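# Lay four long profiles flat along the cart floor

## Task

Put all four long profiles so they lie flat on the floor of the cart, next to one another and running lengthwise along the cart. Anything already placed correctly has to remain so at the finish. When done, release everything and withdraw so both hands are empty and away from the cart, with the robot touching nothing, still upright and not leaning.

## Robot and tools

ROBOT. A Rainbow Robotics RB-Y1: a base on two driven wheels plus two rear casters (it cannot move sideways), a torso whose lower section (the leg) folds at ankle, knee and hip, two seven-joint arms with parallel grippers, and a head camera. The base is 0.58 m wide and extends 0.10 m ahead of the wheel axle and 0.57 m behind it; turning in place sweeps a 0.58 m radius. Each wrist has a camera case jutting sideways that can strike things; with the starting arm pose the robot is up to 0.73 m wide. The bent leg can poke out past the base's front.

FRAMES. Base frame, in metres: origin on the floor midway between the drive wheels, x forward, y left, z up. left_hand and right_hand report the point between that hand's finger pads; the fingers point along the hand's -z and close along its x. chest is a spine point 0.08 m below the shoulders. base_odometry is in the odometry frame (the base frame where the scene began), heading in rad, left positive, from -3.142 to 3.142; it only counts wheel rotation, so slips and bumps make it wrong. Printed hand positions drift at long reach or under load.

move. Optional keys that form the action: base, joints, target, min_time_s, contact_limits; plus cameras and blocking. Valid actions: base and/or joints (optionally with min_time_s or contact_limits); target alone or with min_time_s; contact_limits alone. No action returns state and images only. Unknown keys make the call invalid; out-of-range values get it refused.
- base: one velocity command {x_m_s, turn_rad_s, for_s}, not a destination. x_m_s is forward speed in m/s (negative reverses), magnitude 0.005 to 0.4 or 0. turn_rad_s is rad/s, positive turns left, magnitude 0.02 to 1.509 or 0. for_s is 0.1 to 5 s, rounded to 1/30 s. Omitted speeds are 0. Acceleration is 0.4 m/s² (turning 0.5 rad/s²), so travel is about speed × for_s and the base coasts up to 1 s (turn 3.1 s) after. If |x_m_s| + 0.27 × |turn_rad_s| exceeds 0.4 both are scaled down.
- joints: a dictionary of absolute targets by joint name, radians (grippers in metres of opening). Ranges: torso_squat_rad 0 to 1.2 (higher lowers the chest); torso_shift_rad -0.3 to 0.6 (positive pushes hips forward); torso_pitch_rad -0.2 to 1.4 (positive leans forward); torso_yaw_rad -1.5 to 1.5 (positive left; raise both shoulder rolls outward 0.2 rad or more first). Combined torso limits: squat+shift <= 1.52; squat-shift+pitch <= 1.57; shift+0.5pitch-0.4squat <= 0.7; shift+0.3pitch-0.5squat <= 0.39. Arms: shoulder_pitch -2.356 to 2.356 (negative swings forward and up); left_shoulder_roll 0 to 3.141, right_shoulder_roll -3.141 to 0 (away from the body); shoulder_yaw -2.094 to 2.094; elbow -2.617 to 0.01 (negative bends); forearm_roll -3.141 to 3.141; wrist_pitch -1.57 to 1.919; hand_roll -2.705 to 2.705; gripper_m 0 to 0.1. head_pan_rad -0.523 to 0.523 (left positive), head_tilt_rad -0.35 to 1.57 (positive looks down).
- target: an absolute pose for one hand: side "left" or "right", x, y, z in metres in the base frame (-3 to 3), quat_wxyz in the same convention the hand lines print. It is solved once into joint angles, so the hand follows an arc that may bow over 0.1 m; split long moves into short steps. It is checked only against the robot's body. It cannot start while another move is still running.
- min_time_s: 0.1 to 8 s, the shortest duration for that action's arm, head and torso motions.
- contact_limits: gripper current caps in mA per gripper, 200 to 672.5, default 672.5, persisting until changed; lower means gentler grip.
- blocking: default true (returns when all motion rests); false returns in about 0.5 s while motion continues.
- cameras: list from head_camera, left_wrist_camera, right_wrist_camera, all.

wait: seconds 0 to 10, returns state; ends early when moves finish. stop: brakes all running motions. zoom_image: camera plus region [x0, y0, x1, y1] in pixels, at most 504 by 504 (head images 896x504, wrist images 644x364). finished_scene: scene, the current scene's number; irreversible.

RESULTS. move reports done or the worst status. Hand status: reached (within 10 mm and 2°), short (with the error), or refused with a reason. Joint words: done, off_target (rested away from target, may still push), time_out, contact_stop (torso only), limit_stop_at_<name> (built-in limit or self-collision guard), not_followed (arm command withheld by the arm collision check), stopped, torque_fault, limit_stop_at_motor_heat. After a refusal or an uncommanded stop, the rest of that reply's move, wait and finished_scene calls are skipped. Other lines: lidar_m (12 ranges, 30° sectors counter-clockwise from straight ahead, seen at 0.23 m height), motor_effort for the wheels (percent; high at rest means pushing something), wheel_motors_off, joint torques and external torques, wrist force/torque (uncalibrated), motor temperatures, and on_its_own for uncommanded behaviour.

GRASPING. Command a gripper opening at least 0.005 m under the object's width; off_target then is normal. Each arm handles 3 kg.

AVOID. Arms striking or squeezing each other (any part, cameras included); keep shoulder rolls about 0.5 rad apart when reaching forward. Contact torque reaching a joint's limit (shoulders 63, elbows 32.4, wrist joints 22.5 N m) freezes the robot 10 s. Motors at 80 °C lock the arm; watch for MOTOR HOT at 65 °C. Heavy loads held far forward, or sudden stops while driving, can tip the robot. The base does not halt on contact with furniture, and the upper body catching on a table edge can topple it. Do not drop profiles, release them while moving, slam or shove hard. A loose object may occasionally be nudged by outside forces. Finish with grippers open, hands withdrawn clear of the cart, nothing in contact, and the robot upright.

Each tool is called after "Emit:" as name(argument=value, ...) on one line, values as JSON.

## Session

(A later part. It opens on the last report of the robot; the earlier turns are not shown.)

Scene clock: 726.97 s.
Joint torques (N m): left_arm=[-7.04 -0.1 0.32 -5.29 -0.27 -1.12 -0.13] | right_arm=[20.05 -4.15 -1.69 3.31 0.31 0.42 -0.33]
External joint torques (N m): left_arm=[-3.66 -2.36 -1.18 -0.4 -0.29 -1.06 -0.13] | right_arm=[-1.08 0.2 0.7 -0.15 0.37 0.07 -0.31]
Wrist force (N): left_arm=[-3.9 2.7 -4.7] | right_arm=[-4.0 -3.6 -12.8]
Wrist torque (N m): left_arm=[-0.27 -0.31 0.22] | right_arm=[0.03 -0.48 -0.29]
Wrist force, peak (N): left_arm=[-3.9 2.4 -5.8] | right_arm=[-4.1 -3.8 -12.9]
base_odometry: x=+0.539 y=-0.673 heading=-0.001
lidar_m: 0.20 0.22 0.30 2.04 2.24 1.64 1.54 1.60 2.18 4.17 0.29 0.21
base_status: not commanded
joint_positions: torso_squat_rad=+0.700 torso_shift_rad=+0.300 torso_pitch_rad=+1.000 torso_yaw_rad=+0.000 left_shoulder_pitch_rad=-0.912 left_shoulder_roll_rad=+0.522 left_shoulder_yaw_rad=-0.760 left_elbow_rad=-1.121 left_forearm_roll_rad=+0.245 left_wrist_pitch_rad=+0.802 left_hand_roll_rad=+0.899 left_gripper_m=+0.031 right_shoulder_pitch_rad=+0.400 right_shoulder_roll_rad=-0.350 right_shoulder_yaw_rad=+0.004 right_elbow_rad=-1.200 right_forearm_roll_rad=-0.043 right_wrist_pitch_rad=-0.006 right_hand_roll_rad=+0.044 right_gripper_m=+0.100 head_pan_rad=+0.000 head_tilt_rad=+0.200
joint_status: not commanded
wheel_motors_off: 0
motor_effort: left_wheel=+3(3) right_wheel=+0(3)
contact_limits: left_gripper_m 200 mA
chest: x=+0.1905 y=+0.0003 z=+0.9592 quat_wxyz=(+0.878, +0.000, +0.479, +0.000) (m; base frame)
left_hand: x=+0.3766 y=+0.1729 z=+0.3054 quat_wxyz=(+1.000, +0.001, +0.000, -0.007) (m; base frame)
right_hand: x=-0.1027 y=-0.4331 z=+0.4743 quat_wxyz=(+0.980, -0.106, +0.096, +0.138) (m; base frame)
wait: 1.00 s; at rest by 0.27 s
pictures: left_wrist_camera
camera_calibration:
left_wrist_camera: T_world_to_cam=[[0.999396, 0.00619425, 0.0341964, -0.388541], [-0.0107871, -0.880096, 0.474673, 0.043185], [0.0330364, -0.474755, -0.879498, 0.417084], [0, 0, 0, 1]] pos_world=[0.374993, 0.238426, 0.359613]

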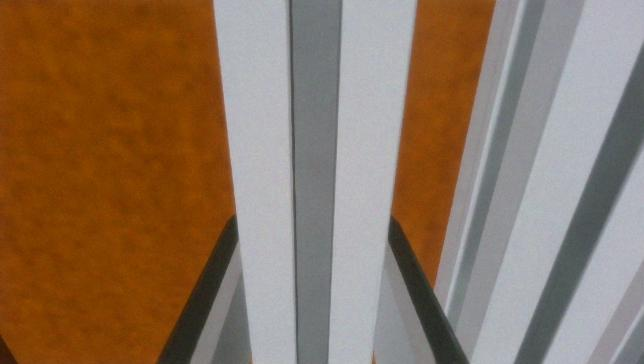

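Emit:
move(joints={"left_gripper_m": 0.045})

Emit:
move(target={"side": "left", "x": 0.376, "y": 0.173, "z": 0.37, "quat_wxyz": [1, 0, 0, -0.0075]}, min_time_s=1.0)

Emit:
move(target={"side": "left", "x": 0.43, "y": 0.18, "z": 0.50, "quat_wxyz": [1, 0, 0, 0]}, cameras=["head_camera", "left_wrist_camera"])

Scene clock: 731.47 s.
Joint torques (N m): left_arm=[-4.48 0.7 -0.29 -5.38 -0.18 -0.29 -0.2] | right_arm=[19.35 -4.21 -1.75 3.24 0.22 0.41 -0.14]
External joint torques (N m): left_arm=[-1.09 -1.55 -1.78 -0.48 -0.2 -0.23 -0.2] | right_arm=[-1.79 0.15 0.64 -0.22 0.29 0.06 -0.12]
Wrist force (N): left_arm=[-1.0 0.0 -8.9] | right_arm=[-3.9 -3.8 -12.5]
Wrist torque (N m): left_arm=[-0.28 -0.22 0.25] | right_arm=[0.06 -0.47 -0.27]
Wrist force, peak (N): left_arm=[-1.0 -0.4 -9.5] | right_arm=[-4.2 -3.8 -13.0]
move: done
base_odometry: x=+0.539 y=-0.673 heading=-0.001
lidar_m: 0.20 0.21 0.30 2.04 2.24 1.63 1.55 1.60 2.18 4.17 0.30 0.21
base_status: not commanded
joint_positions: torso_squat_rad=+0.700 torso_shift_rad=+0.300 torso_pitch_rad=+1.000 torso_yaw_rad=+0.000 left_shoulder_pitch_rad=-0.912 left_shoulder_roll_rad=+0.522 left_shoulder_yaw_rad=-0.760 left_elbow_rad=-1.121 left_forearm_roll_rad=+0.245 left_wrist_pitch_rad=+0.802 left_hand_roll_rad=+0.899 left_gripper_m=+0.045 right_shoulder_pitch_rad=+0.400 right_shoulder_roll_rad=-0.350 right_shoulder_yaw_rad=+0.004 right_elbow_rad=-1.200 right_forearm_roll_rad=-0.043 right_wrist_pitch_rad=-0.006 right_hand_roll_rad=+0.044 right_gripper_m=+0.100 head_pan_rad=+0.000 head_tilt_rad=+0.200
joint_status: all done
wheel_motors_off: 0
motor_effort: left_wheel=+3(4) right_wheel=-2(4)
contact_limits: left_gripper_m 200 mA
chest: x=+0.1905 y=+0.0003 z=+0.9592 quat_wxyz=(+0.878, +0.000, +0.479, +0.000) (m; base frame)
left_hand: x=+0.3769 y=+0.1725 z=+0.3055 quat_wxyz=(+1.000, +0.000, +0.000, -0.007) (m; base frame)
right_hand: x=-0.1027 y=-0.4331 z=+0.4743 quat_wxyz=(+0.980, -0.106, +0.096, +0.138) (m; base frame)
camera_calibration:
head_camera: T_world_to_cam=[[-0.0482435, -0.998237, 0.034575, -0.0124398], [-0.912696, 0.029994, -0.407536, 0.822637], [0.405781, -0.0512174, -0.912534, 0.747852], [0, 0, 0, 1]] pos_world=[0.446753, 0.00121109, 1.01813]
left_wrist_camera: T_world_to_cam=[[0.999383, 0.00608724, 0.0345972, -0.388953], [-0.0110939, -0.879779, 0.475253, 0.0427571], [0.0333309, -0.475343, -0.879169, 0.416841], [0, 0, 0, 1]] pos_world=[0.375293, 0.238127, 0.35961]
right_wrist_camera: T_world_to_cam=[[-0.949825, -0.234513, 0.206966, -0.295602], [-0.175922, 0.947661, 0.266438, 0.296205], [-0.258617, 0.21666, -0.941369, 0.587874], [0, 0, 0, 1]] pos_world=[-0.076627, -0.477393, 0.535666]

Scene clock: 732.80 s.
Joint torques (N m): left_arm=[-2.45 3.67 2.24 -6.93 -0.27 -0.04 0.31] | right_arm=[19.76 -4.85 -1.8 3.39 0.06 0.34 -0.25]
External joint torques (N m): left_arm=[0.19 0.39 0.18 -0.61 -0.29 0.01 0.31] | right_arm=[-1.37 -0.5 0.58 -0.07 0.12 -0.01 -0.24]
Wrist force (N): left_arm=[-1.2 0.0 -8.7] | right_arm=[-3.9 -3.5 -12.8]
Wrist torque (N m): left_arm=[-0.31 -0.29 0.24] | right_arm=[0.03 -0.46 -0.29]
Wrist force, peak (N): left_arm=[-1.6 0.1 -9.5] | right_arm=[-3.9 -3.9 -13.1]
move: done
base_odometry: x=+0.539 y=-0.673 heading=-0.001
lidar_m: 0.20 0.22 0.30 2.03 2.26 1.62 1.55 1.61 2.19 4.18 0.29 0.21
base_status: not commanded
joint_positions: torso_squat_rad=+0.700 torso_shift_rad=+0.300 torso_pitch_rad=+1.000 torso_yaw_rad=+0.000 left_shoulder_pitch_rad=-0.808 left_shoulder_roll_rad=+0.677 left_shoulder_yaw_rad=-0.750 left_elbow_rad=-1.559 left_forearm_roll_rad=+0.243 left_wrist_pitch_rad=+1.051 left_hand_roll_rad=+0.981 left_gripper_m=+0.045 right_shoulder_pitch_rad=+0.400 right_shoulder_roll_rad=-0.350 right_shoulder_yaw_rad=+0.004 right_elbow_rad=-1.200 right_forearm_roll_rad=-0.043 right_wrist_pitch_rad=-0.006 right_hand_roll_rad=+0.044 right_gripper_m=+0.100 head_pan_rad=+0.000 head_tilt_rad=+0.200
joint_status: all done
wheel_motors_off: 0
motor_effort: left_wheel=+3(3) right_wheel=-2(4)
contact_limits: left_gripper_m 200 mA
chest: x=+0.1906 y=+0.0003 z=+0.9592 quat_wxyz=(+0.878, +0.000, +0.479, +0.000) (m; base frame)
left_hand: x=+0.3760 y=+0.1728 z=+0.3693 quat_wxyz=(+1.000, +0.000, +0.000, -0.008) (m; base frame)
left_hand_status: reached (checked arc, planned for 1.0 s): 1 mm and 0.0 deg off.
right_hand: x=-0.1027 y=-0.4332 z=+0.4743 quat_wxyz=(+0.980, -0.106, +0.096, +0.138) (m; base frame)
camera_calibration:
head_camera: T_world_to_cam=[[-0.0482435, -0.998237, 0.034575, -0.0124398], [-0.912696, 0.029994, -0.407536, 0.822637], [0.405781, -0.0512174, -0.912534, 0.747852], [0, 0, 0, 1]] pos_world=[0.446753, 0.00121109, 1.01813]
left_wrist_camera: T_world_to_cam=[[0.999408, 0.00535043, 0.0339772, -0.389833], [-0.0114764, -0.879349, 0.476039, 0.0124478], [0.0324249, -0.476148, -0.878767, 0.473378], [0, 0, 0, 1]] pos_world=[0.374396, 0.23843, 0.423309]
right_wrist_camera: T_world_to_cam=[[-0.949829, -0.234494, 0.206972, -0.29562], [-0.175903, 0.947666, 0.266434, 0.296305], [-0.258618, 0.21666, -0.941369, 0.587896], [0, 0, 0, 1]] pos_world=[-0.0766269, -0.477493, 0.535666]

Scene clock: 734.00 s.
Joint torques (N m): left_arm=[-4.71 5.02 2.5 -7.38 0 -0.07 0.38] | right_arm=[19.51 -4.45 -2.13 3.21 -0.07 0.33 -0.28]
External joint torques (N m): left_arm=[0.01 -0.41 -1.61 -0.19 -0.04 -0.02 0.38] | right_arm=[-1.63 -0.09 0.25 -0.25 -0.01 -0.02 -0.26]
Wrist force (N): left_arm=[-0.5 -0.3 -9.2] | right_arm=[-4.2 -3.7 -12.8]
Wrist torque (N m): left_arm=[-0.30 -0.19 0.21] | right_arm=[0.06 -0.49 -0.28]
Wrist force, peak (N): left_arm=[-2.2 -1.2 -9.4] | right_arm=[-3.9 -3.6 -13.1]
move: done
base_odometry: x=+0.539 y=-0.673 heading=-0.001
lidar_m: 0.20 0.22 0.30 2.02 2.24 1.63 1.54 1.59 2.19 4.18 0.29 0.21
base_status: not commanded
joint_positions: torso_squat_rad=+0.700 torso_shift_rad=+0.300 torso_pitch_rad=+1.000 torso_yaw_rad=+0.000 left_shoulder_pitch_rad=-0.845 left_shoulder_roll_rad=+0.891 left_shoulder_yaw_rad=-0.604 left_elbow_rad=-2.074 left_forearm_roll_rad=+0.457 left_wrist_pitch_rad=+1.469 left_hand_roll_rad=+1.032 left_gripper_m=+0.045 right_shoulder_pitch_rad=+0.400 right_shoulder_roll_rad=-0.350 right_shoulder_yaw_rad=+0.004 right_elbow_rad=-1.200 right_forearm_roll_rad=-0.043 right_wrist_pitch_rad=-0.006 right_hand_roll_rad=+0.044 right_gripper_m=+0.100 head_pan_rad=+0.000 head_tilt_rad=+0.200
joint_status: all done
wheel_motors_off: 0
motor_effort: left_wheel=+2(4) right_wheel=-2(4)
contact_limits: left_gripper_m 200 mA
chest: x=+0.1906 y=+0.0003 z=+0.9592 quat_wxyz=(+0.878, +0.000, +0.479, +0.000) (m; base frame)
left_hand: x=+0.4300 y=+0.1799 z=+0.4997 quat_wxyz=(+1.000, +0.000, +0.000, +0.000) (m; base frame)
left_hand_status: reached (checked arc, planned for 0.8 s): 0 mm and 0.0 deg off.
right_hand: x=-0.1027 y=-0.4332 z=+0.4743 quat_wxyz=(+0.980, -0.106, +0.096, +0.138) (m; base frame)
pictures: head_camera, left_wrist_camera
camera_calibration:
head_camera: T_world_to_cam=[[-0.0482823, -0.998232, 0.0346723, -0.0125178], [-0.912732, 0.0299945, -0.407455, 0.82253], [0.405695, -0.0513194, -0.912567, 0.747832], [0, 0, 0, 1]] pos_world=[0.446754, 0.00121127, 1.01802]
left_wrist_camera: T_world_to_cam=[[0.999201, 0.0203245, 0.0344114, -0.451162], [0.00150443, -0.879549, 0.475807, -0.048222], [0.039937, -0.475375, -0.878876, 0.586362], [0, 0, 0, 1]] pos_world=[0.427456, 0.245498, 0.553809]

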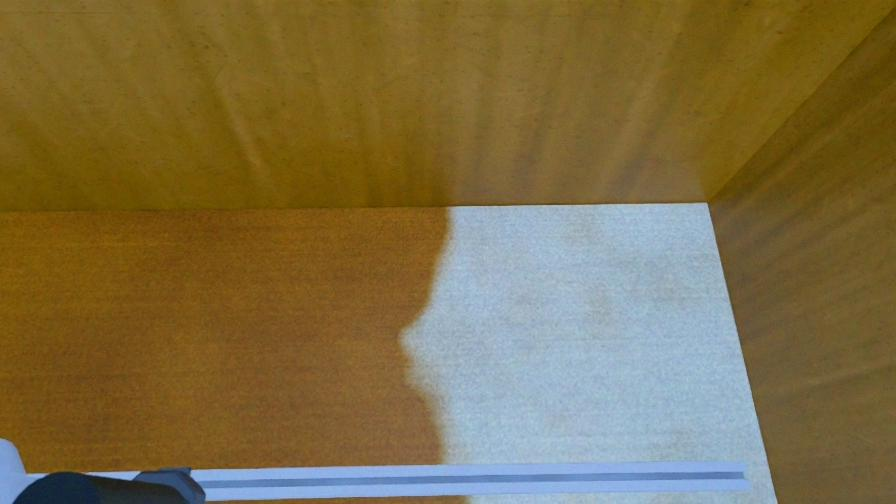

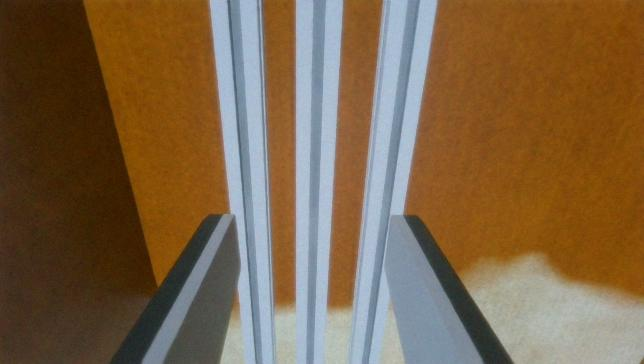

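Emit:
move(joints={"torso_squat_rad": 0.5, "torso_shift_rad": 0.3, "torso_pitch_rad": 0.1, "head_tilt_rad": 0.8}, contact_limits={"left_gripper_m": 672.5})

Emit:
move(base={"x_m_s": -0.3, "for_s": 1.8})

Emit:
move(base={"turn_rad_s": 0.785, "for_s": 2.0}, joints={"left_shoulder_pitch_rad": 0.381, "left_shoulder_roll_rad": 0.252, "left_shoulder_yaw_rad": -0.099, "left_elbow_rad": -1.386, "left_forearm_roll_rad": 0.127, "left_wrist_pitch_rad": -0.677, "left_hand_roll_rad": -1.456, "left_gripper_m": 0.045}, min_time_s=3)

Emit:
move(base={"x_m_s": 0.35, "for_s": 3.0}, joints={"torso_squat_rad": 0.99, "torso_shift_rad": 0.49, "torso_pitch_rad": 0.19})

Emit:
move(base={"turn_rad_s": -0.785, "for_s": 2.0}, joints={"head_pan_rad": 0.2, "head_tilt_rad": 0.7})

Emit:
move(base={"x_m_s": 0.25, "for_s": 1.7}, cameras=["head_camera", "left_wrist_camera"])

Scene clock: 749.07 s.
Joint torques (N m): left_arm=[-16.55 6.57 8.17 -3.4 -1.43 -0.72 0.4] | right_arm=[1.08 -8.92 -3.57 -6.62 0.39 -1.48 -0.34]
External joint torques (N m): left_arm=[-0.61 -0.74 -1.07 0.03 -0.22 0.06 0.44] | right_arm=[-0.79 -0.63 0.3 -1.34 0.26 -0.25 -0.37]
Wrist force (N): left_arm=[-5.7 -0.2 -6.1] | right_arm=[-8.4 -2.7 -11.3]
Wrist torque (N m): left_arm=[-0.27 -0.52 0.31] | right_arm=[-0.03 -0.70 -0.37]
Wrist force, peak (N): left_arm=[-0.6 -0.3 -9.3] | right_arm=[-27.5 1.0 0.1]
move: done
base_odometry: x=+0.539 y=-0.673 heading=-0.001
lidar_m: 0.20 0.21 0.31 2.04 2.25 1.63 1.54 1.60 2.17 4.18 0.28 0.22
base_status: not commanded
joint_positions: torso_squat_rad=+0.500 torso_shift_rad=+0.300 torso_pitch_rad=+0.100 torso_yaw_rad=+0.000 left_shoulder_pitch_rad=-0.845 left_shoulder_roll_rad=+0.891 left_shoulder_yaw_rad=-0.604 left_elbow_rad=-2.074 left_forearm_roll_rad=+0.457 left_wrist_pitch_rad=+1.469 left_hand_roll_rad=+1.032 left_gripper_m=+0.045 right_shoulder_pitch_rad=+0.400 right_shoulder_roll_rad=-0.350 right_shoulder_yaw_rad=+0.004 right_elbow_rad=-1.200 right_forearm_roll_rad=-0.043 right_wrist_pitch_rad=-0.006 right_hand_roll_rad=+0.044 right_gripper_m=+0.100 head_pan_rad=+0.000 head_tilt_rad=+0.800
joint_status: all done
wheel_motors_off: 0
motor_effort: left_wheel=+4(7) right_wheel=-4(7)
contact_limits: left_gripper_m 672.5 mA
chest: x=-0.0156 y=+0.0003 z=+1.1752 quat_wxyz=(+0.999, +0.000, +0.050, +0.000) (m; base frame)
left_hand: x=+0.4932 y=+0.1800 z=+1.0771 quat_wxyz=(+0.900, +0.000, -0.435, +0.000) (m; base frame)
right_hand: x=+0.1818 y=-0.4331 z=+0.6441 quat_wxyz=(+0.924, -0.156, -0.340, +0.078) (m; base frame)
camera_calibration:
head_camera: T_world_to_cam=[[-0.0567838, -0.998205, 0.0190301, -0.0186419], [-0.751605, 0.0301939, -0.658922, 0.980664], [0.657165, -0.0517192, -0.751971, 0.955755], [0, 0, 0, 1]] pos_world=[0.107925, 0.00121238, 1.36524]
left_wrist_camera: T_world_to_cam=[[0.59425, 0.0204075, 0.804021, -1.16341], [-0.371689, -0.879554, 0.297039, 0.0536572], [0.713242, -0.475361, -0.51509, 0.367427], [0, 0, 0, 1]] pos_world=[0.449233, 0.245597, 1.10872]
right_wrist_camera: T_world_to_cam=[[-0.752765, -0.234528, -0.615095, 0.433094], [-0.318062, 0.947659, 0.0279209, 0.48048], [0.576352, 0.216656, -0.787958, 0.57065], [0, 0, 0, 1]] pos_world=[0.149946, -0.477393, 0.702627]

Scene clock: 752.37 s.
Joint torques (N m): left_arm=[-16.8 6.59 8.27 -3.52 -1.49 -0.79 0.34] | right_arm=[1.05 -8.56 -3.74 -6.23 0.45 -1.19 -0.3]
External joint torques (N m): left_arm=[-0.86 -0.73 -0.97 -0.1 -0.27 -0.02 0.38] | right_arm=[-0.81 -0.26 0.13 -0.95 0.32 0.04 -0.33]
Wrist force (N): left_arm=[-5.5 -0.3 -6.3] | right_arm=[-8.5 -2.4 -11.3]
Wrist torque (N m): left_arm=[-0.28 -0.50 0.30] | right_arm=[-0.07 -0.71 -0.37]
Wrist force, peak (N): left_arm=[-5.6 -0.2 -6.7] | right_arm=[-8.4 -2.5 -11.7]
move: done
base_odometry: x=-0.001 y=-0.672 heading=+0.000
lidar_m: 0.74 0.79 1.09 4.11 1.47 1.06 1.00 1.05 1.42 3.86 2.23 0.77
base_status: done (sent for 1.8 of 1.8 s)
joint_positions: torso_squat_rad=+0.500 torso_shift_rad=+0.300 torso_pitch_rad=+0.100 torso_yaw_rad=+0.000 left_shoulder_pitch_rad=-0.845 left_shoulder_roll_rad=+0.891 left_shoulder_yaw_rad=-0.604 left_elbow_rad=-2.074 left_forearm_roll_rad=+0.457 left_wrist_pitch_rad=+1.469 left_hand_roll_rad=+1.032 left_gripper_m=+0.045 right_shoulder_pitch_rad=+0.400 right_shoulder_roll_rad=-0.350 right_shoulder_yaw_rad=+0.004 right_elbow_rad=-1.200 right_forearm_roll_rad=-0.043 right_wrist_pitch_rad=-0.006 right_hand_roll_rad=+0.044 right_gripper_m=+0.100 head_pan_rad=+0.000 head_tilt_rad=+0.800
joint_status: not commanded
wheel_motors_off: 0
motor_effort: left_wheel=+10(37) right_wheel=-7(28)
contact_limits: left_gripper_m 672.5 mA
chest: x=-0.0156 y=+0.0003 z=+1.1752 quat_wxyz=(+0.999, +0.000, +0.050, +0.000) (m; base frame)
left_hand: x=+0.4931 y=+0.1800 z=+1.0771 quat_wxyz=(+0.900, +0.000, -0.435, +0.000) (m; base frame)
right_hand: x=+0.1818 y=-0.4331 z=+0.6441 quat_wxyz=(+0.924, -0.156, -0.340, +0.078) (m; base frame)
camera_calibration:
head_camera: T_world_to_cam=[[-0.0567797, -0.998205, 0.0190258, -0.0186365], [-0.751555, 0.0301897, -0.658979, 0.980736], [0.657222, -0.0517155, -0.751921, 0.955681], [0, 0, 0, 1]] pos_world=[0.107925, 0.00121237, 1.36524]
left_wrist_camera: T_world_to_cam=[[0.594294, 0.0203801, 0.80399, -1.16333], [-0.371714, -0.879537, 0.297059, 0.0536053], [0.713193, -0.475394, -0.515128, 0.367571], [0, 0, 0, 1]] pos_world=[0.449133, 0.245597, 1.10872]
right_wrist_camera: T_world_to_cam=[[-0.752765, -0.234528, -0.615095, 0.433094], [-0.318062, 0.947659, 0.0279209, 0.48048], [0.576352, 0.216656, -0.787958, 0.57065], [0, 0, 0, 1]] pos_world=[0.149946, -0.477393, 0.702627]

Scene clock: 756.23 s.
Joint torques (N m): left_arm=[-1.46 2.86 2.23 -7.83 -0.12 -1.86 0.08] | right_arm=[1.3 -8.41 -3.45 -6.16 0.18 -1.58 -0.22]
External joint torques (N m): left_arm=[-0.67 -1.21 -0.19 -0.57 -0.32 -0.02 0.07] | right_arm=[-0.56 -0.11 0.42 -0.88 0.05 -0.35 -0.25]
Wrist force (N): left_arm=[-0.6 -6.0 -2.8] | right_arm=[-8.2 -2.3 -11.3]
Wrist torque (N m): left_arm=[-0.01 -0.19 0.30] | right_arm=[-0.07 -0.67 -0.35]
Wrist force, peak (N): left_arm=[-6.3 -0.4 -6.4] | right_arm=[-8.6 -2.6 -11.5]
move: done
base_odometry: x=-0.001 y=-0.672 heading=+1.569
lidar_m: 4.01 1.44 1.06 1.02 1.05 1.44 3.84 2.21 0.77 0.75 0.78 1.09
base_status: done (sent for 2 of 2 s)
joint_positions: torso_squat_rad=+0.500 torso_shift_rad=+0.300 torso_pitch_rad=+0.100 torso_yaw_rad=+0.000 left_shoulder_pitch_rad=+0.381 left_shoulder_roll_rad=+0.252 left_shoulder_yaw_rad=-0.099 left_elbow_rad=-1.386 left_forearm_roll_rad=+0.127 left_wrist_pitch_rad=-0.677 left_hand_roll_rad=-1.456 left_gripper_m=+0.045 right_shoulder_pitch_rad=+0.400 right_shoulder_roll_rad=-0.350 right_shoulder_yaw_rad=+0.004 right_elbow_rad=-1.200 right_forearm_roll_rad=-0.043 right_wrist_pitch_rad=-0.006 right_hand_roll_rad=+0.044 right_gripper_m=+0.100 head_pan_rad=+0.000 head_tilt_rad=+0.800
joint_status: all done
wheel_motors_off: 0
motor_effort: left_wheel=+2(43) right_wheel=+12(45)
contact_limits: left_gripper_m 672.5 mA
chest: x=-0.0156 y=+0.0003 z=+1.1752 quat_wxyz=(+0.999, +0.000, +0.050, +0.000) (m; base frame)
left_hand: x=+0.3061 y=+0.3081 z=+0.8246 quat_wxyz=(+0.497, +0.502, -0.503, -0.498) (m; base frame)
right_hand: x=+0.1819 y=-0.4331 z=+0.6441 quat_wxyz=(+0.924, -0.156, -0.340, +0.078) (m; base frame)
camera_calibration:
head_camera: T_world_to_cam=[[-0.0567145, -0.998211, 0.0189504, -0.0185409], [-0.751557, 0.0301903, -0.658976, 0.980733], [0.657225, -0.0516158, -0.751925, 0.955686], [0, 0, 0, 1]] pos_world=[0.107925, 0.00121219, 1.36524]
left_wrist_camera: T_world_to_cam=[[-0.0351527, -0.999177, 0.0202395, 0.301319], [-0.466771, -0.00149235, -0.884377, 0.904614], [0.883679, -0.0405355, -0.466334, 0.205362], [0, 0, 0, 1]] pos_world=[0.251366, 0.310745, 0.889689]
right_wrist_camera: T_world_to_cam=[[-0.752641, -0.234585, -0.615224, 0.433215], [-0.318173, 0.947622, 0.0279121, 0.480517], [0.576452, 0.216756, -0.787858, 0.570554], [0, 0, 0, 1]] pos_world=[0.150046, -0.477393, 0.702627]

Scene clock: 760.50 s.
Joint torques (N m): left_arm=[1.9 3.38 2.95 -7.04 -0.4 -2.1 0.15] | right_arm=[4.15 -8.57 -3.69 -5.09 0.27 -1.47 -0.2]
External joint torques (N m): left_arm=[0.78 -0.73 0.6 -0.33 -0.6 -0.26 0.13] | right_arm=[0 -0.4 0.16 -0.61 0.16 -0.37 -0.23]
Wrist force (N): left_arm=[-0.5 -5.9 -2.9] | right_arm=[-8.3 -2.5 -11.6]
Wrist torque (N m): left_arm=[0.01 -0.17 0.26] | right_arm=[-0.08 -0.69 -0.34]
Wrist force, peak (N): left_arm=[-0.6 -6.5 -3.5] | right_arm=[-8.5 -2.5 -11.8]
move: done
base_odometry: x=+0.001 y=+0.378 heading=+1.570
lidar_m: 4.05 1.45 1.07 1.02 1.08 1.44 3.87 1.08 0.81 0.96 0.91 1.32
base_status: done (sent for 3 of 3 s)
joint_positions: torso_squat_rad=+0.990 torso_shift_rad=+0.490 torso_pitch_rad=+0.190 torso_yaw_rad=+0.000 left_shoulder_pitch_rad=+0.381 left_shoulder_roll_rad=+0.252 left_shoulder_yaw_rad=-0.099 left_elbow_rad=-1.386 left_forearm_roll_rad=+0.127 left_wrist_pitch_rad=-0.677 left_hand_roll_rad=-1.456 left_gripper_m=+0.045 right_shoulder_pitch_rad=+0.400 right_shoulder_roll_rad=-0.350 right_shoulder_yaw_rad=+0.004 right_elbow_rad=-1.200 right_forearm_roll_rad=-0.043 right_wrist_pitch_rad=-0.006 right_hand_roll_rad=+0.044 right_gripper_m=+0.100 head_pan_rad=+0.000 head_tilt_rad=+0.800
joint_status: all done
wheel_motors_off: 0
motor_effort: left_wheel=+3(37) right_wheel=-5(52)
contact_limits: left_gripper_m 672.5 mA
chest: x=+0.0112 y=+0.0003 z=+0.9232 quat_wxyz=(+0.995, +0.000, +0.095, +0.000) (m; base frame)
left_hand: x=+0.3002 y=+0.3080 z=+0.5452 quat_wxyz=(+0.519, +0.480, -0.480, -0.520) (m; base frame)
right_hand: x=+0.1602 y=-0.4331 z=+0.3765 quat_wxyz=(+0.938, -0.152, -0.298, +0.085) (m; base frame)
camera_calibration:
head_camera: T_world_to_cam=[[-0.054782, -0.99821, 0.0239768, -0.0169068], [-0.8078, 0.0301922, -0.588683, 0.770576], [0.586906, -0.0516177, -0.808008, 0.801162], [0, 0, 0, 1]] pos_world=[0.151339, 0.0012122, 1.10138]
left_wrist_camera: T_world_to_cam=[[-0.0332841, -0.999173, 0.0233611, 0.304396], [-0.544091, -0.00149216, -0.839025, 0.65318], [0.838366, -0.0406368, -0.543591, 0.136002], [0, 0, 0, 1]] pos_world=[0.251501, 0.310645, 0.614853]
right_wrist_camera: T_world_to_cam=[[-0.80486, -0.234597, -0.545128, 0.234289], [-0.31439, 0.947619, 0.0563737, 0.469772], [0.503349, 0.216756, -0.836455, 0.402258], [0, 0, 0, 1]] pos_world=[0.133785, -0.477393, 0.437705]

Scene clock: 764.40 s.
Joint torques (N m): left_arm=[1.46 3.01 1.81 -6.8 -0.15 -2 0.17] | right_arm=[4.11 -8.63 -3.7 -5.34 0.27 -1.39 -0.23]
External joint torques (N m): left_arm=[0.34 -1.1 -0.53 -0.08 -0.35 -0.15 0.16] | right_arm=[-0.04 -0.45 0.15 -0.86 0.15 -0.29 -0.25]
Wrist force (N): left_arm=[-0.5 -5.6 -3.0] | right_arm=[-8.3 -2.7 -11.5]
Wrist torque (N m): left_arm=[-0.02 -0.18 0.27] | right_arm=[-0.06 -0.70 -0.35]
Wrist force, peak (N): left_arm=[-0.5 -6.2 -3.4] | right_arm=[-8.4 -3.0 -11.7]
move: done
base_odometry: x=+0.000 y=+0.378 heading=+0.000
lidar_m: 0.96 0.92 1.33 4.13 1.47 1.08 1.01 1.04 1.43 3.85 1.07 0.80
base_status: done (sent for 2 of 2 s)
joint_positions: torso_squat_rad=+0.990 torso_shift_rad=+0.490 torso_pitch_rad=+0.190 torso_yaw_rad=+0.000 left_shoulder_pitch_rad=+0.381 left_shoulder_roll_rad=+0.252 left_shoulder_yaw_rad=-0.099 left_elbow_rad=-1.386 left_forearm_roll_rad=+0.127 left_wrist_pitch_rad=-0.677 left_hand_roll_rad=-1.456 left_gripper_m=+0.045 right_shoulder_pitch_rad=+0.400 right_shoulder_roll_rad=-0.350 right_shoulder_yaw_rad=+0.004 right_elbow_rad=-1.200 right_forearm_roll_rad=-0.043 right_wrist_pitch_rad=-0.006 right_hand_roll_rad=+0.044 right_gripper_m=+0.100 head_pan_rad=+0.200 head_tilt_rad=+0.700
joint_status: all done
wheel_motors_off: 0
motor_effort: left_wheel=+13(36) right_wheel=+1(42)
contact_limits: left_gripper_m 672.5 mA
chest: x=+0.0112 y=+0.0003 z=+0.9232 quat_wxyz=(+0.995, +0.000, +0.095, +0.000) (m; base frame)
left_hand: x=+0.3002 y=+0.3080 z=+0.5452 quat_wxyz=(+0.519, +0.480, -0.480, -0.520) (m; base frame)
right_hand: x=+0.1602 y=-0.4331 z=+0.3765 quat_wxyz=(+0.938, -0.152, -0.298, +0.085) (m; base frame)
camera_calibration:
head_camera: T_world_to_cam=[[0.139079, -0.990095, -0.0192206, 0.0175222], [-0.739125, -0.0908691, -0.667411, 0.853563], [0.659053, 0.107029, -0.744442, 0.725011], [0, 0, 0, 1]] pos_world=[0.150632, 0.0173137, 1.10974]
left_wrist_camera: T_world_to_cam=[[-0.0332841, -0.999173, 0.0233611, 0.304396], [-0.544091, -0.00149216, -0.839025, 0.65318], [0.838366, -0.0406368, -0.543591, 0.136002], [0, 0, 0, 1]] pos_world=[0.251501, 0.310645, 0.614853]
right_wrist_camera: T_world_to_cam=[[-0.80486, -0.234597, -0.545128, 0.234289], [-0.31439, 0.947619, 0.0563737, 0.469772], [0.503349, 0.216756, -0.836455, 0.402258], [0, 0, 0, 1]] pos_world=[0.133785, -0.477393, 0.437705]

Scene clock: 767.20 s.
Joint torques (N m): left_arm=[1.74 2.68 2.71 -6.67 -0.18 -1.88 0.08] | right_arm=[3.57 -8.62 -3.95 -5.36 0.28 -1.37 -0.25]
External joint torques (N m): left_arm=[0.62 -1.43 0.36 0.05 -0.38 -0.03 0.07] | right_arm=[-0.57 -0.45 -0.1 -0.88 0.17 -0.27 -0.27]
Wrist force (N): left_arm=[-0.6 -6.3 -3.2] | right_arm=[-8.4 -2.7 -11.3]
Wrist torque (N m): left_arm=[0.05 -0.18 0.29] | right_arm=[-0.06 -0.69 -0.34]
Wrist force, peak (N): left_arm=[-0.9 -6.2 -3.8] | right_arm=[-8.2 -2.6 -11.8]
move: done
base_odometry: x=+0.425 y=+0.378 heading=+0.000
lidar_m: 0.60 0.53 1.08 4.30 2.09 1.51 1.44 1.49 2.03 1.28 0.48 0.41
base_status: done (sent for 1.7 of 1.7 s)
joint_positions: torso_squat_rad=+0.990 torso_shift_rad=+0.490 torso_pitch_rad=+0.190 torso_yaw_rad=+0.000 left_shoulder_pitch_rad=+0.381 left_shoulder_roll_rad=+0.252 left_shoulder_yaw_rad=-0.099 left_elbow_rad=-1.386 left_forearm_roll_rad=+0.127 left_wrist_pitch_rad=-0.677 left_hand_roll_rad=-1.456 left_gripper_m=+0.045 right_shoulder_pitch_rad=+0.400 right_shoulder_roll_rad=-0.350 right_shoulder_yaw_rad=+0.004 right_elbow_rad=-1.200 right_forearm_roll_rad=-0.043 right_wrist_pitch_rad=-0.006 right_hand_roll_rad=+0.044 right_gripper_m=+0.100 head_pan_rad=+0.200 head_tilt_rad=+0.700
joint_status: not commanded
wheel_motors_off: 0
motor_effort: left_wheel=-6(48) right_wheel=+0(37)
contact_limits: left_gripper_m 672.5 mA
chest: x=+0.0112 y=+0.0003 z=+0.9232 quat_wxyz=(+0.995, +0.000, +0.095, +0.000) (m; base frame)
left_hand: x=+0.3002 y=+0.3080 z=+0.5452 quat_wxyz=(+0.519, +0.480, -0.480, -0.520) (m; base frame)
right_hand: x=+0.1602 y=-0.4331 z=+0.3765 quat_wxyz=(+0.938, -0.152, -0.298, +0.085) (m; base frame)
pictures: head_camera, left_wrist_camera
camera_calibration:
head_camera: T_world_to_cam=[[0.139079, -0.990095, -0.0192206, 0.0175222], [-0.739125, -0.0908691, -0.667411, 0.853563], [0.659053, 0.107029, -0.744442, 0.725011], [0, 0, 0, 1]] pos_world=[0.150632, 0.0173137, 1.10974]
left_wrist_camera: T_world_to_cam=[[-0.0332841, -0.999173, 0.0233611, 0.304396], [-0.544091, -0.00149216, -0.839025, 0.65318], [0.838366, -0.0406368, -0.543591, 0.136002], [0, 0, 0, 1]] pos_world=[0.251501, 0.310645, 0.614853]

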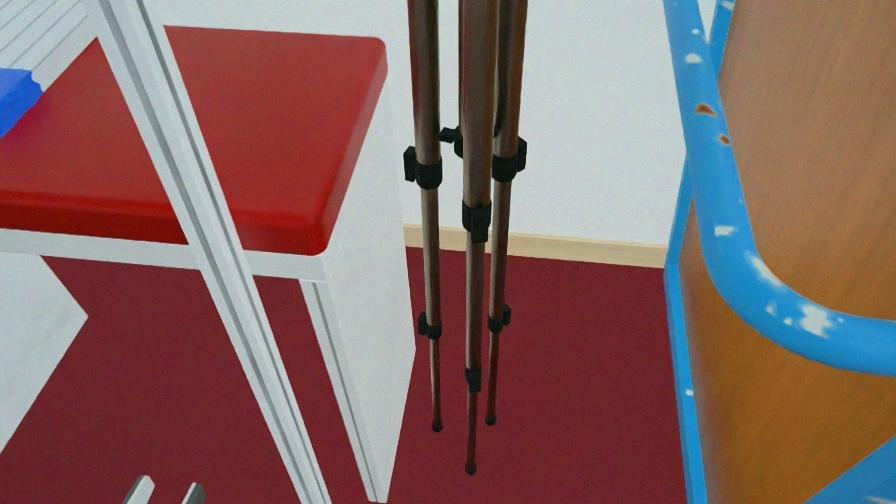

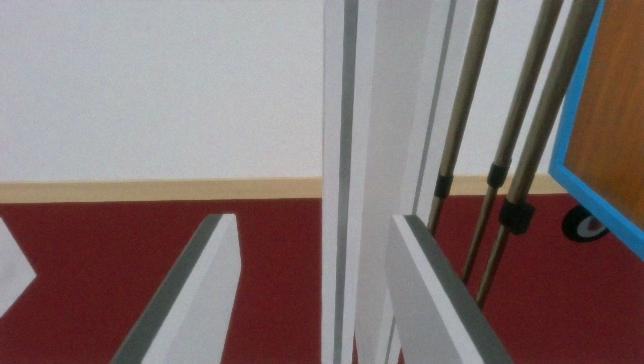

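Emit:
move(base={"x_m_s": 0.12, "for_s": 0.4}, joints={"right_shoulder_pitch_rad": 0.75})

Emit:
move(target={"side": "left", "x": 0.34, "y": 0.281, "z": 0.545, "quat_wxyz": [0.5196, 0.4797, -0.4797, -0.5196]}, cameras=["left_wrist_camera"])

Scene clock: 774.10 s.
Joint torques (N m): left_arm=[1.49 2.78 1.69 -6.8 0.07 -1.8 0.01] | right_arm=[10.48 -8.74 -3.76 -2.4 0.14 -0.78 -0.21]
External joint torques (N m): left_arm=[0.36 -1.33 -0.66 -0.09 -0.13 0.05 0] | right_arm=[-1.55 -0.67 0.18 -1.16 0.1 -0.25 -0.22]
Wrist force (N): left_arm=[-0.7 -6.0 -3.1] | right_arm=[-6.5 -2.8 -12.6]
Wrist torque (N m): left_arm=[0.04 -0.20 0.26] | right_arm=[-0.05 -0.59 -0.33]
Wrist force, peak (N): left_arm=[-0.7 -6.4 -3.5] | right_arm=[-9.1 -2.8 -11.9]
move: done
base_odometry: x=+0.473 y=+0.378 heading=+0.000
lidar_m: 0.54 0.48 1.06 4.12 2.16 1.56 1.49 1.53 2.08 1.11 0.42 0.38
base_status: done (sent for 0.4 of 0.4 s)
joint_positions: torso_squat_rad=+0.990 torso_shift_rad=+0.490 torso_pitch_rad=+0.190 torso_yaw_rad=+0.000 left_shoulder_pitch_rad=+0.381 left_shoulder_roll_rad=+0.252 left_shoulder_yaw_rad=-0.099 left_elbow_rad=-1.386 left_forearm_roll_rad=+0.127 left_wrist_pitch_rad=-0.677 left_hand_roll_rad=-1.456 left_gripper_m=+0.045 right_shoulder_pitch_rad=+0.750 right_shoulder_roll_rad=-0.350 right_shoulder_yaw_rad=+0.004 right_elbow_rad=-1.200 right_forearm_roll_rad=-0.043 right_wrist_pitch_rad=-0.006 right_hand_roll_rad=+0.044 right_gripper_m=+0.100 head_pan_rad=+0.200 head_tilt_rad=+0.700
joint_status: all done
wheel_motors_off: 0
motor_effort: left_wheel=-5(22) right_wheel=+0(27)
contact_limits: left_gripper_m 672.5 mA
chest: x=+0.0112 y=+0.0003 z=+0.9232 quat_wxyz=(+0.995, +0.000, +0.095, +0.000) (m; base frame)
left_hand: x=+0.3002 y=+0.3080 z=+0.5452 quat_wxyz=(+0.519, +0.480, -0.480, -0.520) (m; base frame)
right_hand: x=-0.0743 y=-0.4495 z=+0.3761 quat_wxyz=(+0.976, -0.164, -0.130, +0.057) (m; base frame)
camera_calibration:
head_camera: T_world_to_cam=[[0.139006, -0.990104, -0.0192863, 0.0176066], [-0.739139, -0.090771, -0.667409, 0.853562], [0.659053, 0.107029, -0.744442, 0.725011], [0, 0, 0, 1]] pos_world=[0.150632, 0.0173139, 1.10974]
left_wrist_camera: T_world_to_cam=[[-0.0333688, -0.999169, 0.023414, 0.304383], [-0.544091, -0.00149053, -0.839025, 0.653179], [0.838362, -0.0407366, -0.543589, 0.136033], [0, 0, 0, 1]] pos_world=[0.251501, 0.310645, 0.614853]
right_wrist_camera: T_world_to_cam=[[-0.95894, -0.138537, -0.247471, -0.0387732], [-0.171064, 0.978516, 0.115084, 0.41402], [0.226211, 0.152692, -0.962036, 0.521304], [0, 0, 0, 1]] pos_world=[-0.0842818, -0.490095, 0.444271]

Scene clock: 774.80 s.
Joint torques (N m): left_arm=[0.15 2.99 1.06 -6.8 0.11 -2.18 -0.05] | right_arm=[10.73 -8.6 -3.79 -1.97 0.46 -0.61 -0.22]
External joint torques (N m): left_arm=[0.95 0.05 -0.69 0.56 -0.01 -0.32 -0.06] | right_arm=[-1.3 -0.53 0.15 -0.72 0.42 -0.08 -0.23]
Wrist force (N): left_arm=[-0.2 -6.0 -3.8] | right_arm=[-6.4 -2.6 -12.3]
Wrist torque (N m): left_arm=[0.06 -0.15 0.24] | right_arm=[-0.07 -0.59 -0.34]
Wrist force, peak (N): left_arm=[-0.3 -6.2 -3.9] | right_arm=[-6.8 -2.7 -12.6]
move: done
base_odometry: x=+0.473 y=+0.378 heading=+0.000
lidar_m: 0.55 0.49 1.06 4.12 2.15 1.57 1.48 1.54 2.09 1.10 0.41 0.38
base_status: not commanded
joint_positions: torso_squat_rad=+0.990 torso_shift_rad=+0.490 torso_pitch_rad=+0.190 torso_yaw_rad=+0.000 left_shoulder_pitch_rad=+0.289 left_shoulder_roll_rad=+0.188 left_shoulder_yaw_rad=-0.101 left_elbow_rad=-1.379 left_forearm_roll_rad=+0.124 left_wrist_pitch_rad=-0.589 left_hand_roll_rad=-1.515 left_gripper_m=+0.045 right_shoulder_pitch_rad=+0.750 right_shoulder_roll_rad=-0.350 right_shoulder_yaw_rad=+0.004 right_elbow_rad=-1.200 right_forearm_roll_rad=-0.043 right_wrist_pitch_rad=-0.006 right_hand_roll_rad=+0.044 right_gripper_m=+0.100 head_pan_rad=+0.200 head_tilt_rad=+0.700
joint_status: all done
wheel_motors_off: 0
motor_effort: left_wheel=-4(5) right_wheel=+2(4)
contact_limits: left_gripper_m 672.5 mA
chest: x=+0.0112 y=+0.0003 z=+0.9232 quat_wxyz=(+0.995, +0.000, +0.095, +0.000) (m; base frame)
left_hand: x=+0.3400 y=+0.2809 z=+0.5452 quat_wxyz=(+0.520, +0.479, -0.480, -0.520) (m; base frame)
left_hand_status: reached (checked arc, planned for 0.4 s): 0 mm and 0.0 deg off.
right_hand: x=-0.0742 y=-0.4495 z=+0.3761 quat_wxyz=(+0.976, -0.164, -0.130, +0.057) (m; base frame)
pictures: left_wrist_camera
camera_calibration:
left_wrist_camera: T_world_to_cam=[[-0.0326965, -0.999184, 0.0237329, 0.278247], [-0.544709, -0.00209456, -0.838623, 0.674898], [0.837988, -0.0403475, -0.544196, 0.101933], [0, 0, 0, 1]] pos_world=[0.291302, 0.283546, 0.614852]

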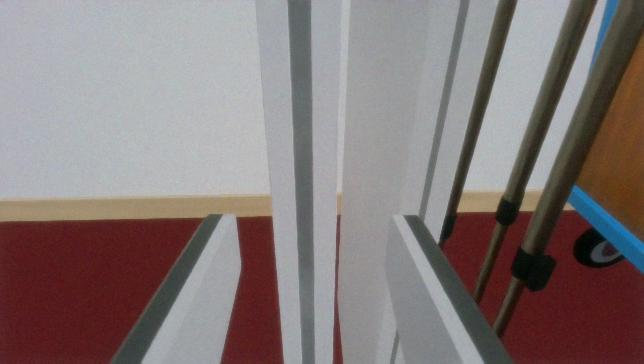

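Emit:
move(target={"side": "left", "x": 0.385, "y": 0.285, "z": 0.545, "quat_wxyz": [0.5196, 0.4797, -0.4797, -0.5196]})

Emit:
move(target={"side": "left", "x": 0.417, "y": 0.285, "z": 0.545, "quat_wxyz": [0.5196, 0.4797, -0.4797, -0.5196]}, cameras=["left_wrist_camera"])

Scene clock: 779.63 s.
Joint torques (N m): left_arm=[-2.01 3.23 2.01 -7.86 0.12 -2.01 0.4] | right_arm=[11.32 -8.25 -3.66 -1.99 0.37 -0.62 -0.21]
External joint torques (N m): left_arm=[1.07 -0.04 0.12 -0.2 -0.01 -0.15 0.39] | right_arm=[-0.71 -0.18 0.28 -0.74 0.33 -0.09 -0.22]
Wrist force (N): left_arm=[-0.4 -6.1 -3.4] | right_arm=[-6.5 -3.0 -12.6]
Wrist torque (N m): left_arm=[0.06 -0.19 0.21] | right_arm=[-0.02 -0.61 -0.34]
Wrist force, peak (N): left_arm=[-0.6 -6.4 -3.7] | right_arm=[-6.6 -2.8 -12.8]
move: done
base_odometry: x=+0.473 y=+0.378 heading=+0.000
lidar_m: 0.55 0.48 1.05 4.13 2.16 1.56 1.49 1.54 2.09 1.12 0.42 0.38
base_status: not commanded
joint_positions: torso_squat_rad=+0.990 torso_shift_rad=+0.490 torso_pitch_rad=+0.190 torso_yaw_rad=+0.000 left_shoulder_pitch_rad=+0.155 left_shoulder_roll_rad=+0.193 left_shoulder_yaw_rad=-0.074 left_elbow_rad=-1.302 left_forearm_roll_rad=+0.135 left_wrist_pitch_rad=-0.534 left_hand_roll_rad=-1.511 left_gripper_m=+0.045 right_shoulder_pitch_rad=+0.750 right_shoulder_roll_rad=-0.350 right_shoulder_yaw_rad=+0.004 right_elbow_rad=-1.200 right_forearm_roll_rad=-0.043 right_wrist_pitch_rad=-0.006 right_hand_roll_rad=+0.044 right_gripper_m=+0.100 head_pan_rad=+0.200 head_tilt_rad=+0.700
joint_status: all done
wheel_motors_off: 0
motor_effort: left_wheel=-3(5) right_wheel=+1(5)
contact_limits: left_gripper_m 672.5 mA
chest: x=+0.0112 y=+0.0003 z=+0.9232 quat_wxyz=(+0.995, +0.000, +0.095, +0.000) (m; base frame)
left_hand: x=+0.3850 y=+0.2848 z=+0.5453 quat_wxyz=(+0.520, +0.479, -0.479, -0.520) (m; base frame)
left_hand_status: reached (checked arc, planned for 0.4 s): 0 mm and 0.0 deg off.
right_hand: x=-0.0742 y=-0.4495 z=+0.3760 quat_wxyz=(+0.976, -0.164, -0.130, +0.057) (m; base frame)
camera_calibration:
head_camera: T_world_to_cam=[[0.139079, -0.990095, -0.0192206, 0.0175222], [-0.739125, -0.0908691, -0.667411, 0.853563], [0.659053, 0.107029, -0.744442, 0.725011], [0, 0, 0, 1]] pos_world=[0.150632, 0.0173137, 1.10974]
left_wrist_camera: T_world_to_cam=[[-0.0325658, -0.999192, 0.0235575, 0.283678], [-0.545151, -0.00199739, -0.838336, 0.699447], [0.837705, -0.0401434, -0.544645, 0.0647477], [0, 0, 0, 1]] pos_world=[0.336303, 0.287445, 0.614953]
right_wrist_camera: T_world_to_cam=[[-0.958832, -0.138699, -0.247798, -0.038602], [-0.171261, 0.978492, 0.114991, 0.41405], [0.226519, 0.152695, -0.961963, 0.521276], [0, 0, 0, 1]] pos_world=[-0.0841811, -0.490095, 0.444271]

Scene clock: 780.37 s.
Joint torques (N m): left_arm=[-4.21 3.37 2.04 -8.1 0.02 -1.75 0.04] | right_arm=[11.19 -7.8 -3.52 -1.92 0.32 -0.72 -0.15]
External joint torques (N m): left_arm=[0.59 -0.11 0.14 -0.32 -0.1 0.1 0.03] | right_arm=[-0.84 0.27 0.42 -0.67 0.28 -0.19 -0.16]
Wrist force (N): left_arm=[-0.6 -5.9 -3.0] | right_arm=[-6.6 -2.5 -12.6]
Wrist torque (N m): left_arm=[0.05 -0.20 0.22] | right_arm=[-0.08 -0.60 -0.34]
Wrist force, peak (N): left_arm=[-1.2 -7.1 -2.9] | right_arm=[-6.6 -2.8 -12.6]
move: done
base_odometry: x=+0.473 y=+0.378 heading=+0.000
lidar_m: 0.55 0.49 1.06 4.13 2.15 1.57 1.49 1.54 2.09 1.11 0.41 0.38
base_status: not commanded
joint_positions: torso_squat_rad=+0.990 torso_shift_rad=+0.490 torso_pitch_rad=+0.190 torso_yaw_rad=+0.000 left_shoulder_pitch_rad=+0.052 left_shoulder_roll_rad=+0.193 left_shoulder_yaw_rad=-0.057 left_elbow_rad=-1.225 left_forearm_roll_rad=+0.141 left_wrist_pitch_rad=-0.510 left_hand_roll_rad=-1.512 left_gripper_m=+0.045 right_shoulder_pitch_rad=+0.750 right_shoulder_roll_rad=-0.350 right_shoulder_yaw_rad=+0.004 right_elbow_rad=-1.200 right_forearm_roll_rad=-0.043 right_wrist_pitch_rad=-0.006 right_hand_roll_rad=+0.044 right_gripper_m=+0.100 head_pan_rad=+0.200 head_tilt_rad=+0.700
joint_status: all done
wheel_motors_off: 0
motor_effort: left_wheel=-3(4) right_wheel=+4(5)
contact_limits: left_gripper_m 672.5 mA
chest: x=+0.0112 y=+0.0003 z=+0.9232 quat_wxyz=(+0.995, +0.000, +0.095, +0.000) (m; base frame)
left_hand: x=+0.4170 y=+0.2849 z=+0.5451 quat_wxyz=(+0.520, +0.480, -0.480, -0.520) (m; base frame)
left_hand_status: reached (checked arc, planned for 0.4 s): 0 mm and 0.0 deg off.
right_hand: x=-0.0741 y=-0.4495 z=+0.3760 quat_wxyz=(+0.976, -0.164, -0.130, +0.057) (m; base frame)
pictures: left_wrist_camera
camera_calibration:
left_wrist_camera: T_world_to_cam=[[-0.0327118, -0.999188, 0.0235138, 0.284902], [-0.544846, -0.00189578, -0.838534, 0.716788], [0.837898, -0.0402414, -0.544342, 0.0376621], [0, 0, 0, 1]] pos_world=[0.368302, 0.287545, 0.614853]

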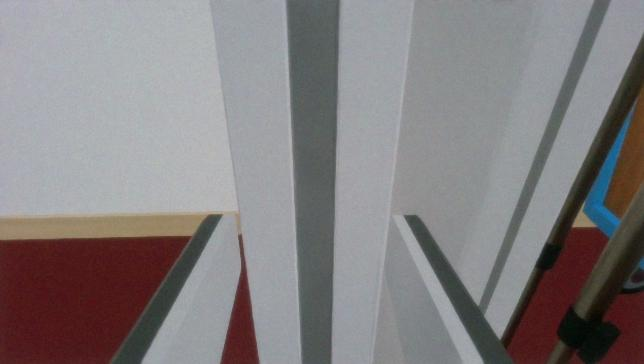

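Emit:
move(joints={"left_gripper_m": 0.015})

Emit:
move(target={"side": "left", "x": 0.40, "y": 0.286, "z": 0.585, "quat_wxyz": [0.5196, 0.4797, -0.4797, -0.5196]})

Emit:
move(target={"side": "left", "x": 0.32, "y": 0.31, "z": 0.66, "quat_wxyz": [0.5, 0.5, -0.5, -0.5]}, cameras=["head_camera", "left_wrist_camera"])

Scene clock: 786.27 s.
Joint torques (N m): left_arm=[-4.23 3.48 2.63 -7.51 0.14 -1.79 -0.21] | right_arm=[10.63 -8.48 -4.13 -1.91 0.07 -0.55 -0.28]
External joint torques (N m): left_arm=[0.57 -0.01 0.73 0.27 0.01 0.07 -0.22] | right_arm=[-1.4 -0.42 -0.19 -0.67 0.03 -0.02 -0.29]
Wrist force (N): left_arm=[0.3 -5.3 -2.5] | right_arm=[-6.4 -2.7 -12.6]
Wrist torque (N m): left_arm=[-0.10 -0.28 0.87] | right_arm=[-0.06 -0.59 -0.35]
Wrist force, peak (N): left_arm=[-0.7 -6.3 -3.6] | right_arm=[-6.6 -2.5 -12.8]
move: off_target
base_odometry: x=+0.473 y=+0.378 heading=+0.000
lidar_m: 0.55 0.49 1.06 4.13 2.16 1.56 1.49 1.55 2.10 1.13 0.42 0.37
base_status: not commanded
joint_positions: torso_squat_rad=+0.990 torso_shift_rad=+0.490 torso_pitch_rad=+0.190 torso_yaw_rad=+0.000 left_shoulder_pitch_rad=+0.052 left_shoulder_roll_rad=+0.193 left_shoulder_yaw_rad=-0.057 left_elbow_rad=-1.225 left_forearm_roll_rad=+0.141 left_wrist_pitch_rad=-0.510 left_hand_roll_rad=-1.512 left_gripper_m=+0.031 right_shoulder_pitch_rad=+0.750 right_shoulder_roll_rad=-0.350 right_shoulder_yaw_rad=+0.004 right_elbow_rad=-1.200 right_forearm_roll_rad=-0.043 right_wrist_pitch_rad=-0.006 right_hand_roll_rad=+0.044 right_gripper_m=+0.100 head_pan_rad=+0.200 head_tilt_rad=+0.700
joint_status: left_gripper_m off_target (ended at +0.031, target +0.015)
wheel_motors_off: 0
motor_effort: left_wheel=-4(4) right_wheel=+4(5)
contact_limits: left_gripper_m 672.5 mA
chest: x=+0.0112 y=+0.0003 z=+0.9232 quat_wxyz=(+0.995, +0.000, +0.095, +0.000) (m; base frame)
left_hand: x=+0.4170 y=+0.2849 z=+0.5451 quat_wxyz=(+0.520, +0.480, -0.480, -0.520) (m; base frame)
right_hand: x=-0.0741 y=-0.4495 z=+0.3760 quat_wxyz=(+0.976, -0.164, -0.130, +0.057) (m; base frame)
camera_calibration:
head_camera: T_world_to_cam=[[0.139079, -0.990095, -0.0192206, 0.0175222], [-0.739125, -0.0908691, -0.667411, 0.853563], [0.659053, 0.107029, -0.744442, 0.725011], [0, 0, 0, 1]] pos_world=[0.150632, 0.0173137, 1.10974]
left_wrist_camera: T_world_to_cam=[[-0.0326587, -0.999188, 0.0235985, 0.284831], [-0.544849, -0.00199568, -0.838532, 0.716817], [0.837898, -0.040243, -0.544341, 0.0376617], [0, 0, 0, 1]] pos_world=[0.368302, 0.287545, 0.614853]
right_wrist_camera: T_world_to_cam=[[-0.95881, -0.138684, -0.247889, -0.0384557], [-0.171257, 0.978495, 0.114974, 0.414076], [0.226613, 0.152691, -0.961942, 0.52125], [0, 0, 0, 1]] pos_world=[-0.0840808, -0.490095, 0.444271]

Scene clock: 787.23 s.
Joint torques (N m): left_arm=[-6.99 3.7 2.13 -12.45 -0.13 -4.1 -0.05] | right_arm=[10.67 -8.75 -3.33 -1.9 0.04 -0.64 -0.15]
External joint torques (N m): left_arm=[-3.8 0.42 -0.03 -4.02 -0.25 -2.4 -0.06] | right_arm=[-1.36 -0.68 0.61 -0.66 0 -0.11 -0.16]
Wrist force (N): left_arm=[-0.2 -15.3 -4.0] | right_arm=[-6.4 -2.7 -12.2]
Wrist torque (N m): left_arm=[0.03 -0.19 0.23] | right_arm=[-0.06 -0.59 -0.34]
Wrist force, peak (N): left_arm=[-1.1 -20.6 -3.0] | right_arm=[-6.7 -2.6 -12.7]
move: done
base_odometry: x=+0.473 y=+0.378 heading=+0.000
lidar_m: 0.54 0.47 1.06 4.12 2.16 1.56 1.49 1.54 2.09 1.11 0.42 0.38
base_status: not commanded
joint_positions: torso_squat_rad=+0.990 torso_shift_rad=+0.490 torso_pitch_rad=+0.190 torso_yaw_rad=+0.000 left_shoulder_pitch_rad=+0.200 left_shoulder_roll_rad=+0.206 left_shoulder_yaw_rad=-0.060 left_elbow_rad=-1.513 left_forearm_roll_rad=+0.143 left_wrist_pitch_rad=-0.370 left_hand_roll_rad=-1.513 left_gripper_m=+0.030 right_shoulder_pitch_rad=+0.750 right_shoulder_roll_rad=-0.350 right_shoulder_yaw_rad=+0.004 right_elbow_rad=-1.200 right_forearm_roll_rad=-0.043 right_wrist_pitch_rad=-0.006 right_hand_roll_rad=+0.044 right_gripper_m=+0.100 head_pan_rad=+0.200 head_tilt_rad=+0.700
joint_status: all done
wheel_motors_off: 0
motor_effort: left_wheel=-3(6) right_wheel=+2(5)
contact_limits: left_gripper_m 672.5 mA
chest: x=+0.0113 y=+0.0003 z=+0.9232 quat_wxyz=(+0.995, +0.000, +0.095, +0.000) (m; base frame)
left_hand: x=+0.3992 y=+0.2861 z=+0.5841 quat_wxyz=(+0.519, +0.480, -0.481, -0.519) (m; base frame)
left_hand_status: reached (checked arc, planned for 0.6 s): 1 mm and 0.2 deg off.
right_hand: x=-0.0741 y=-0.4495 z=+0.3761 quat_wxyz=(+0.976, -0.164, -0.130, +0.057) (m; base frame)
camera_calibration:
head_camera: T_world_to_cam=[[0.139075, -0.990095, -0.0192401, 0.0176435], [-0.73922, -0.0908683, -0.667306, 0.85347], [0.658948, 0.107028, -0.744535, 0.72512], [0, 0, 0, 1]] pos_world=[0.150632, 0.0174137, 1.10974]
left_wrist_camera: T_world_to_cam=[[-0.0333449, -0.999164, 0.0236513, 0.284726], [-0.542326, -0.00178875, -0.840166, 0.739666], [0.839506, -0.0408419, -0.541813, 0.0718745], [0, 0, 0, 1]] pos_world=[0.350295, 0.288746, 0.653651]
right_wrist_camera: T_world_to_cam=[[-0.958859, -0.138718, -0.247681, -0.0386659], [-0.171263, 0.978491, 0.114996, 0.414047], [0.226402, 0.152683, -0.961993, 0.521274], [0, 0, 0, 1]] pos_world=[-0.0841814, -0.490095, 0.444271]

Scene clock: 788.30 s.
Joint torques (N m): left_arm=[-1.64 5.08 3.61 -12.89 0.08 -5 0.46] | right_arm=[10.74 -8.5 -3.47 -2.1 0.34 -0.65 -0.2]
External joint torques (N m): left_arm=[-3.22 1.16 0.61 -4.4 -0.09 -3.25 0.44] | right_arm=[-1.29 -0.43 0.47 -0.85 0.3 -0.12 -0.21]
Wrist force (N): left_arm=[-0.2 -15.0 -2.6] | right_arm=[-6.5 -2.8 -12.5]
Wrist torque (N m): left_arm=[-0.27 -0.17 0.23] | right_arm=[-0.04 -0.60 -0.36]
Wrist force, peak (N): left_arm=[-1.1 -18.5 -2.5] | right_arm=[-6.8 -2.8 -12.7]
move: done
base_odometry: x=+0.473 y=+0.378 heading=+0.000
lidar_m: 0.55 0.45 1.06 4.13 2.15 1.57 1.48 1.54 2.08 1.11 0.41 0.38
base_status: not commanded
joint_positions: torso_squat_rad=+0.990 torso_shift_rad=+0.490 torso_pitch_rad=+0.190 torso_yaw_rad=+0.000 left_shoulder_pitch_rad=+0.548 left_shoulder_roll_rad=+0.291 left_shoulder_yaw_rad=-0.048 left_elbow_rad=-1.905 left_forearm_roll_rad=+0.159 left_wrist_pitch_rad=-0.400 left_hand_roll_rad=-1.450 left_gripper_m=+0.030 right_shoulder_pitch_rad=+0.750 right_shoulder_roll_rad=-0.350 right_shoulder_yaw_rad=+0.004 right_elbow_rad=-1.200 right_forearm_roll_rad=-0.043 right_wrist_pitch_rad=-0.006 right_hand_roll_rad=+0.044 right_gripper_m=+0.100 head_pan_rad=+0.200 head_tilt_rad=+0.700
joint_status: all done
wheel_motors_off: 0
motor_effort: left_wheel=-3(4) right_wheel=+2(5)
contact_limits: left_gripper_m 672.5 mA
chest: x=+0.0113 y=+0.0003 z=+0.9232 quat_wxyz=(+0.995, +0.000, +0.095, +0.000) (m; base frame)
left_hand: x=+0.3199 y=+0.3100 z=+0.6591 quat_wxyz=(+0.500, +0.500, -0.500, -0.500) (m; base frame)
left_hand_status: reached (checked arc, planned for 0.7 s): 1 mm and 0.1 deg off.
right_hand: x=-0.0742 y=-0.4495 z=+0.3761 quat_wxyz=(+0.976, -0.164, -0.130, +0.057) (m; base frame)
pictures: head_camera, left_wrist_camera
camera_calibration:
head_camera: T_world_to_cam=[[0.139075, -0.990095, -0.0192401, 0.0176435], [-0.73922, -0.0908683, -0.667306, 0.85347], [0.658948, 0.107028, -0.744535, 0.72512], [0, 0, 0, 1]] pos_world=[0.150632, 0.0174137, 1.10974]
left_wrist_camera: T_world_to_cam=[[-0.0341418, -0.999195, 0.0210497, 0.306115], [-0.477319, -0.00220224, -0.878728, 0.764505], [0.878067, -0.0400488, -0.476859, 0.12467], [0, 0, 0, 1]] pos_world=[0.265895, 0.312545, 0.724798]

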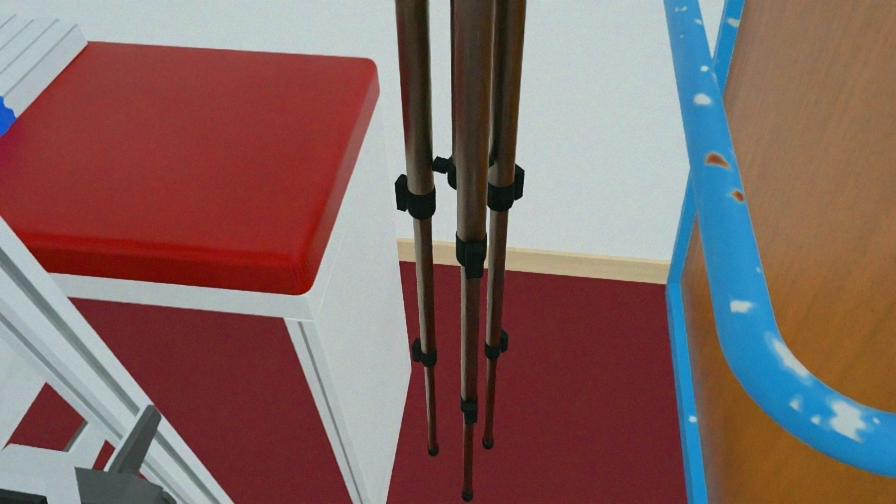

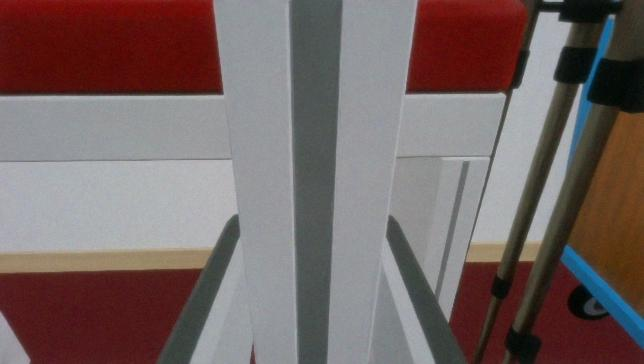

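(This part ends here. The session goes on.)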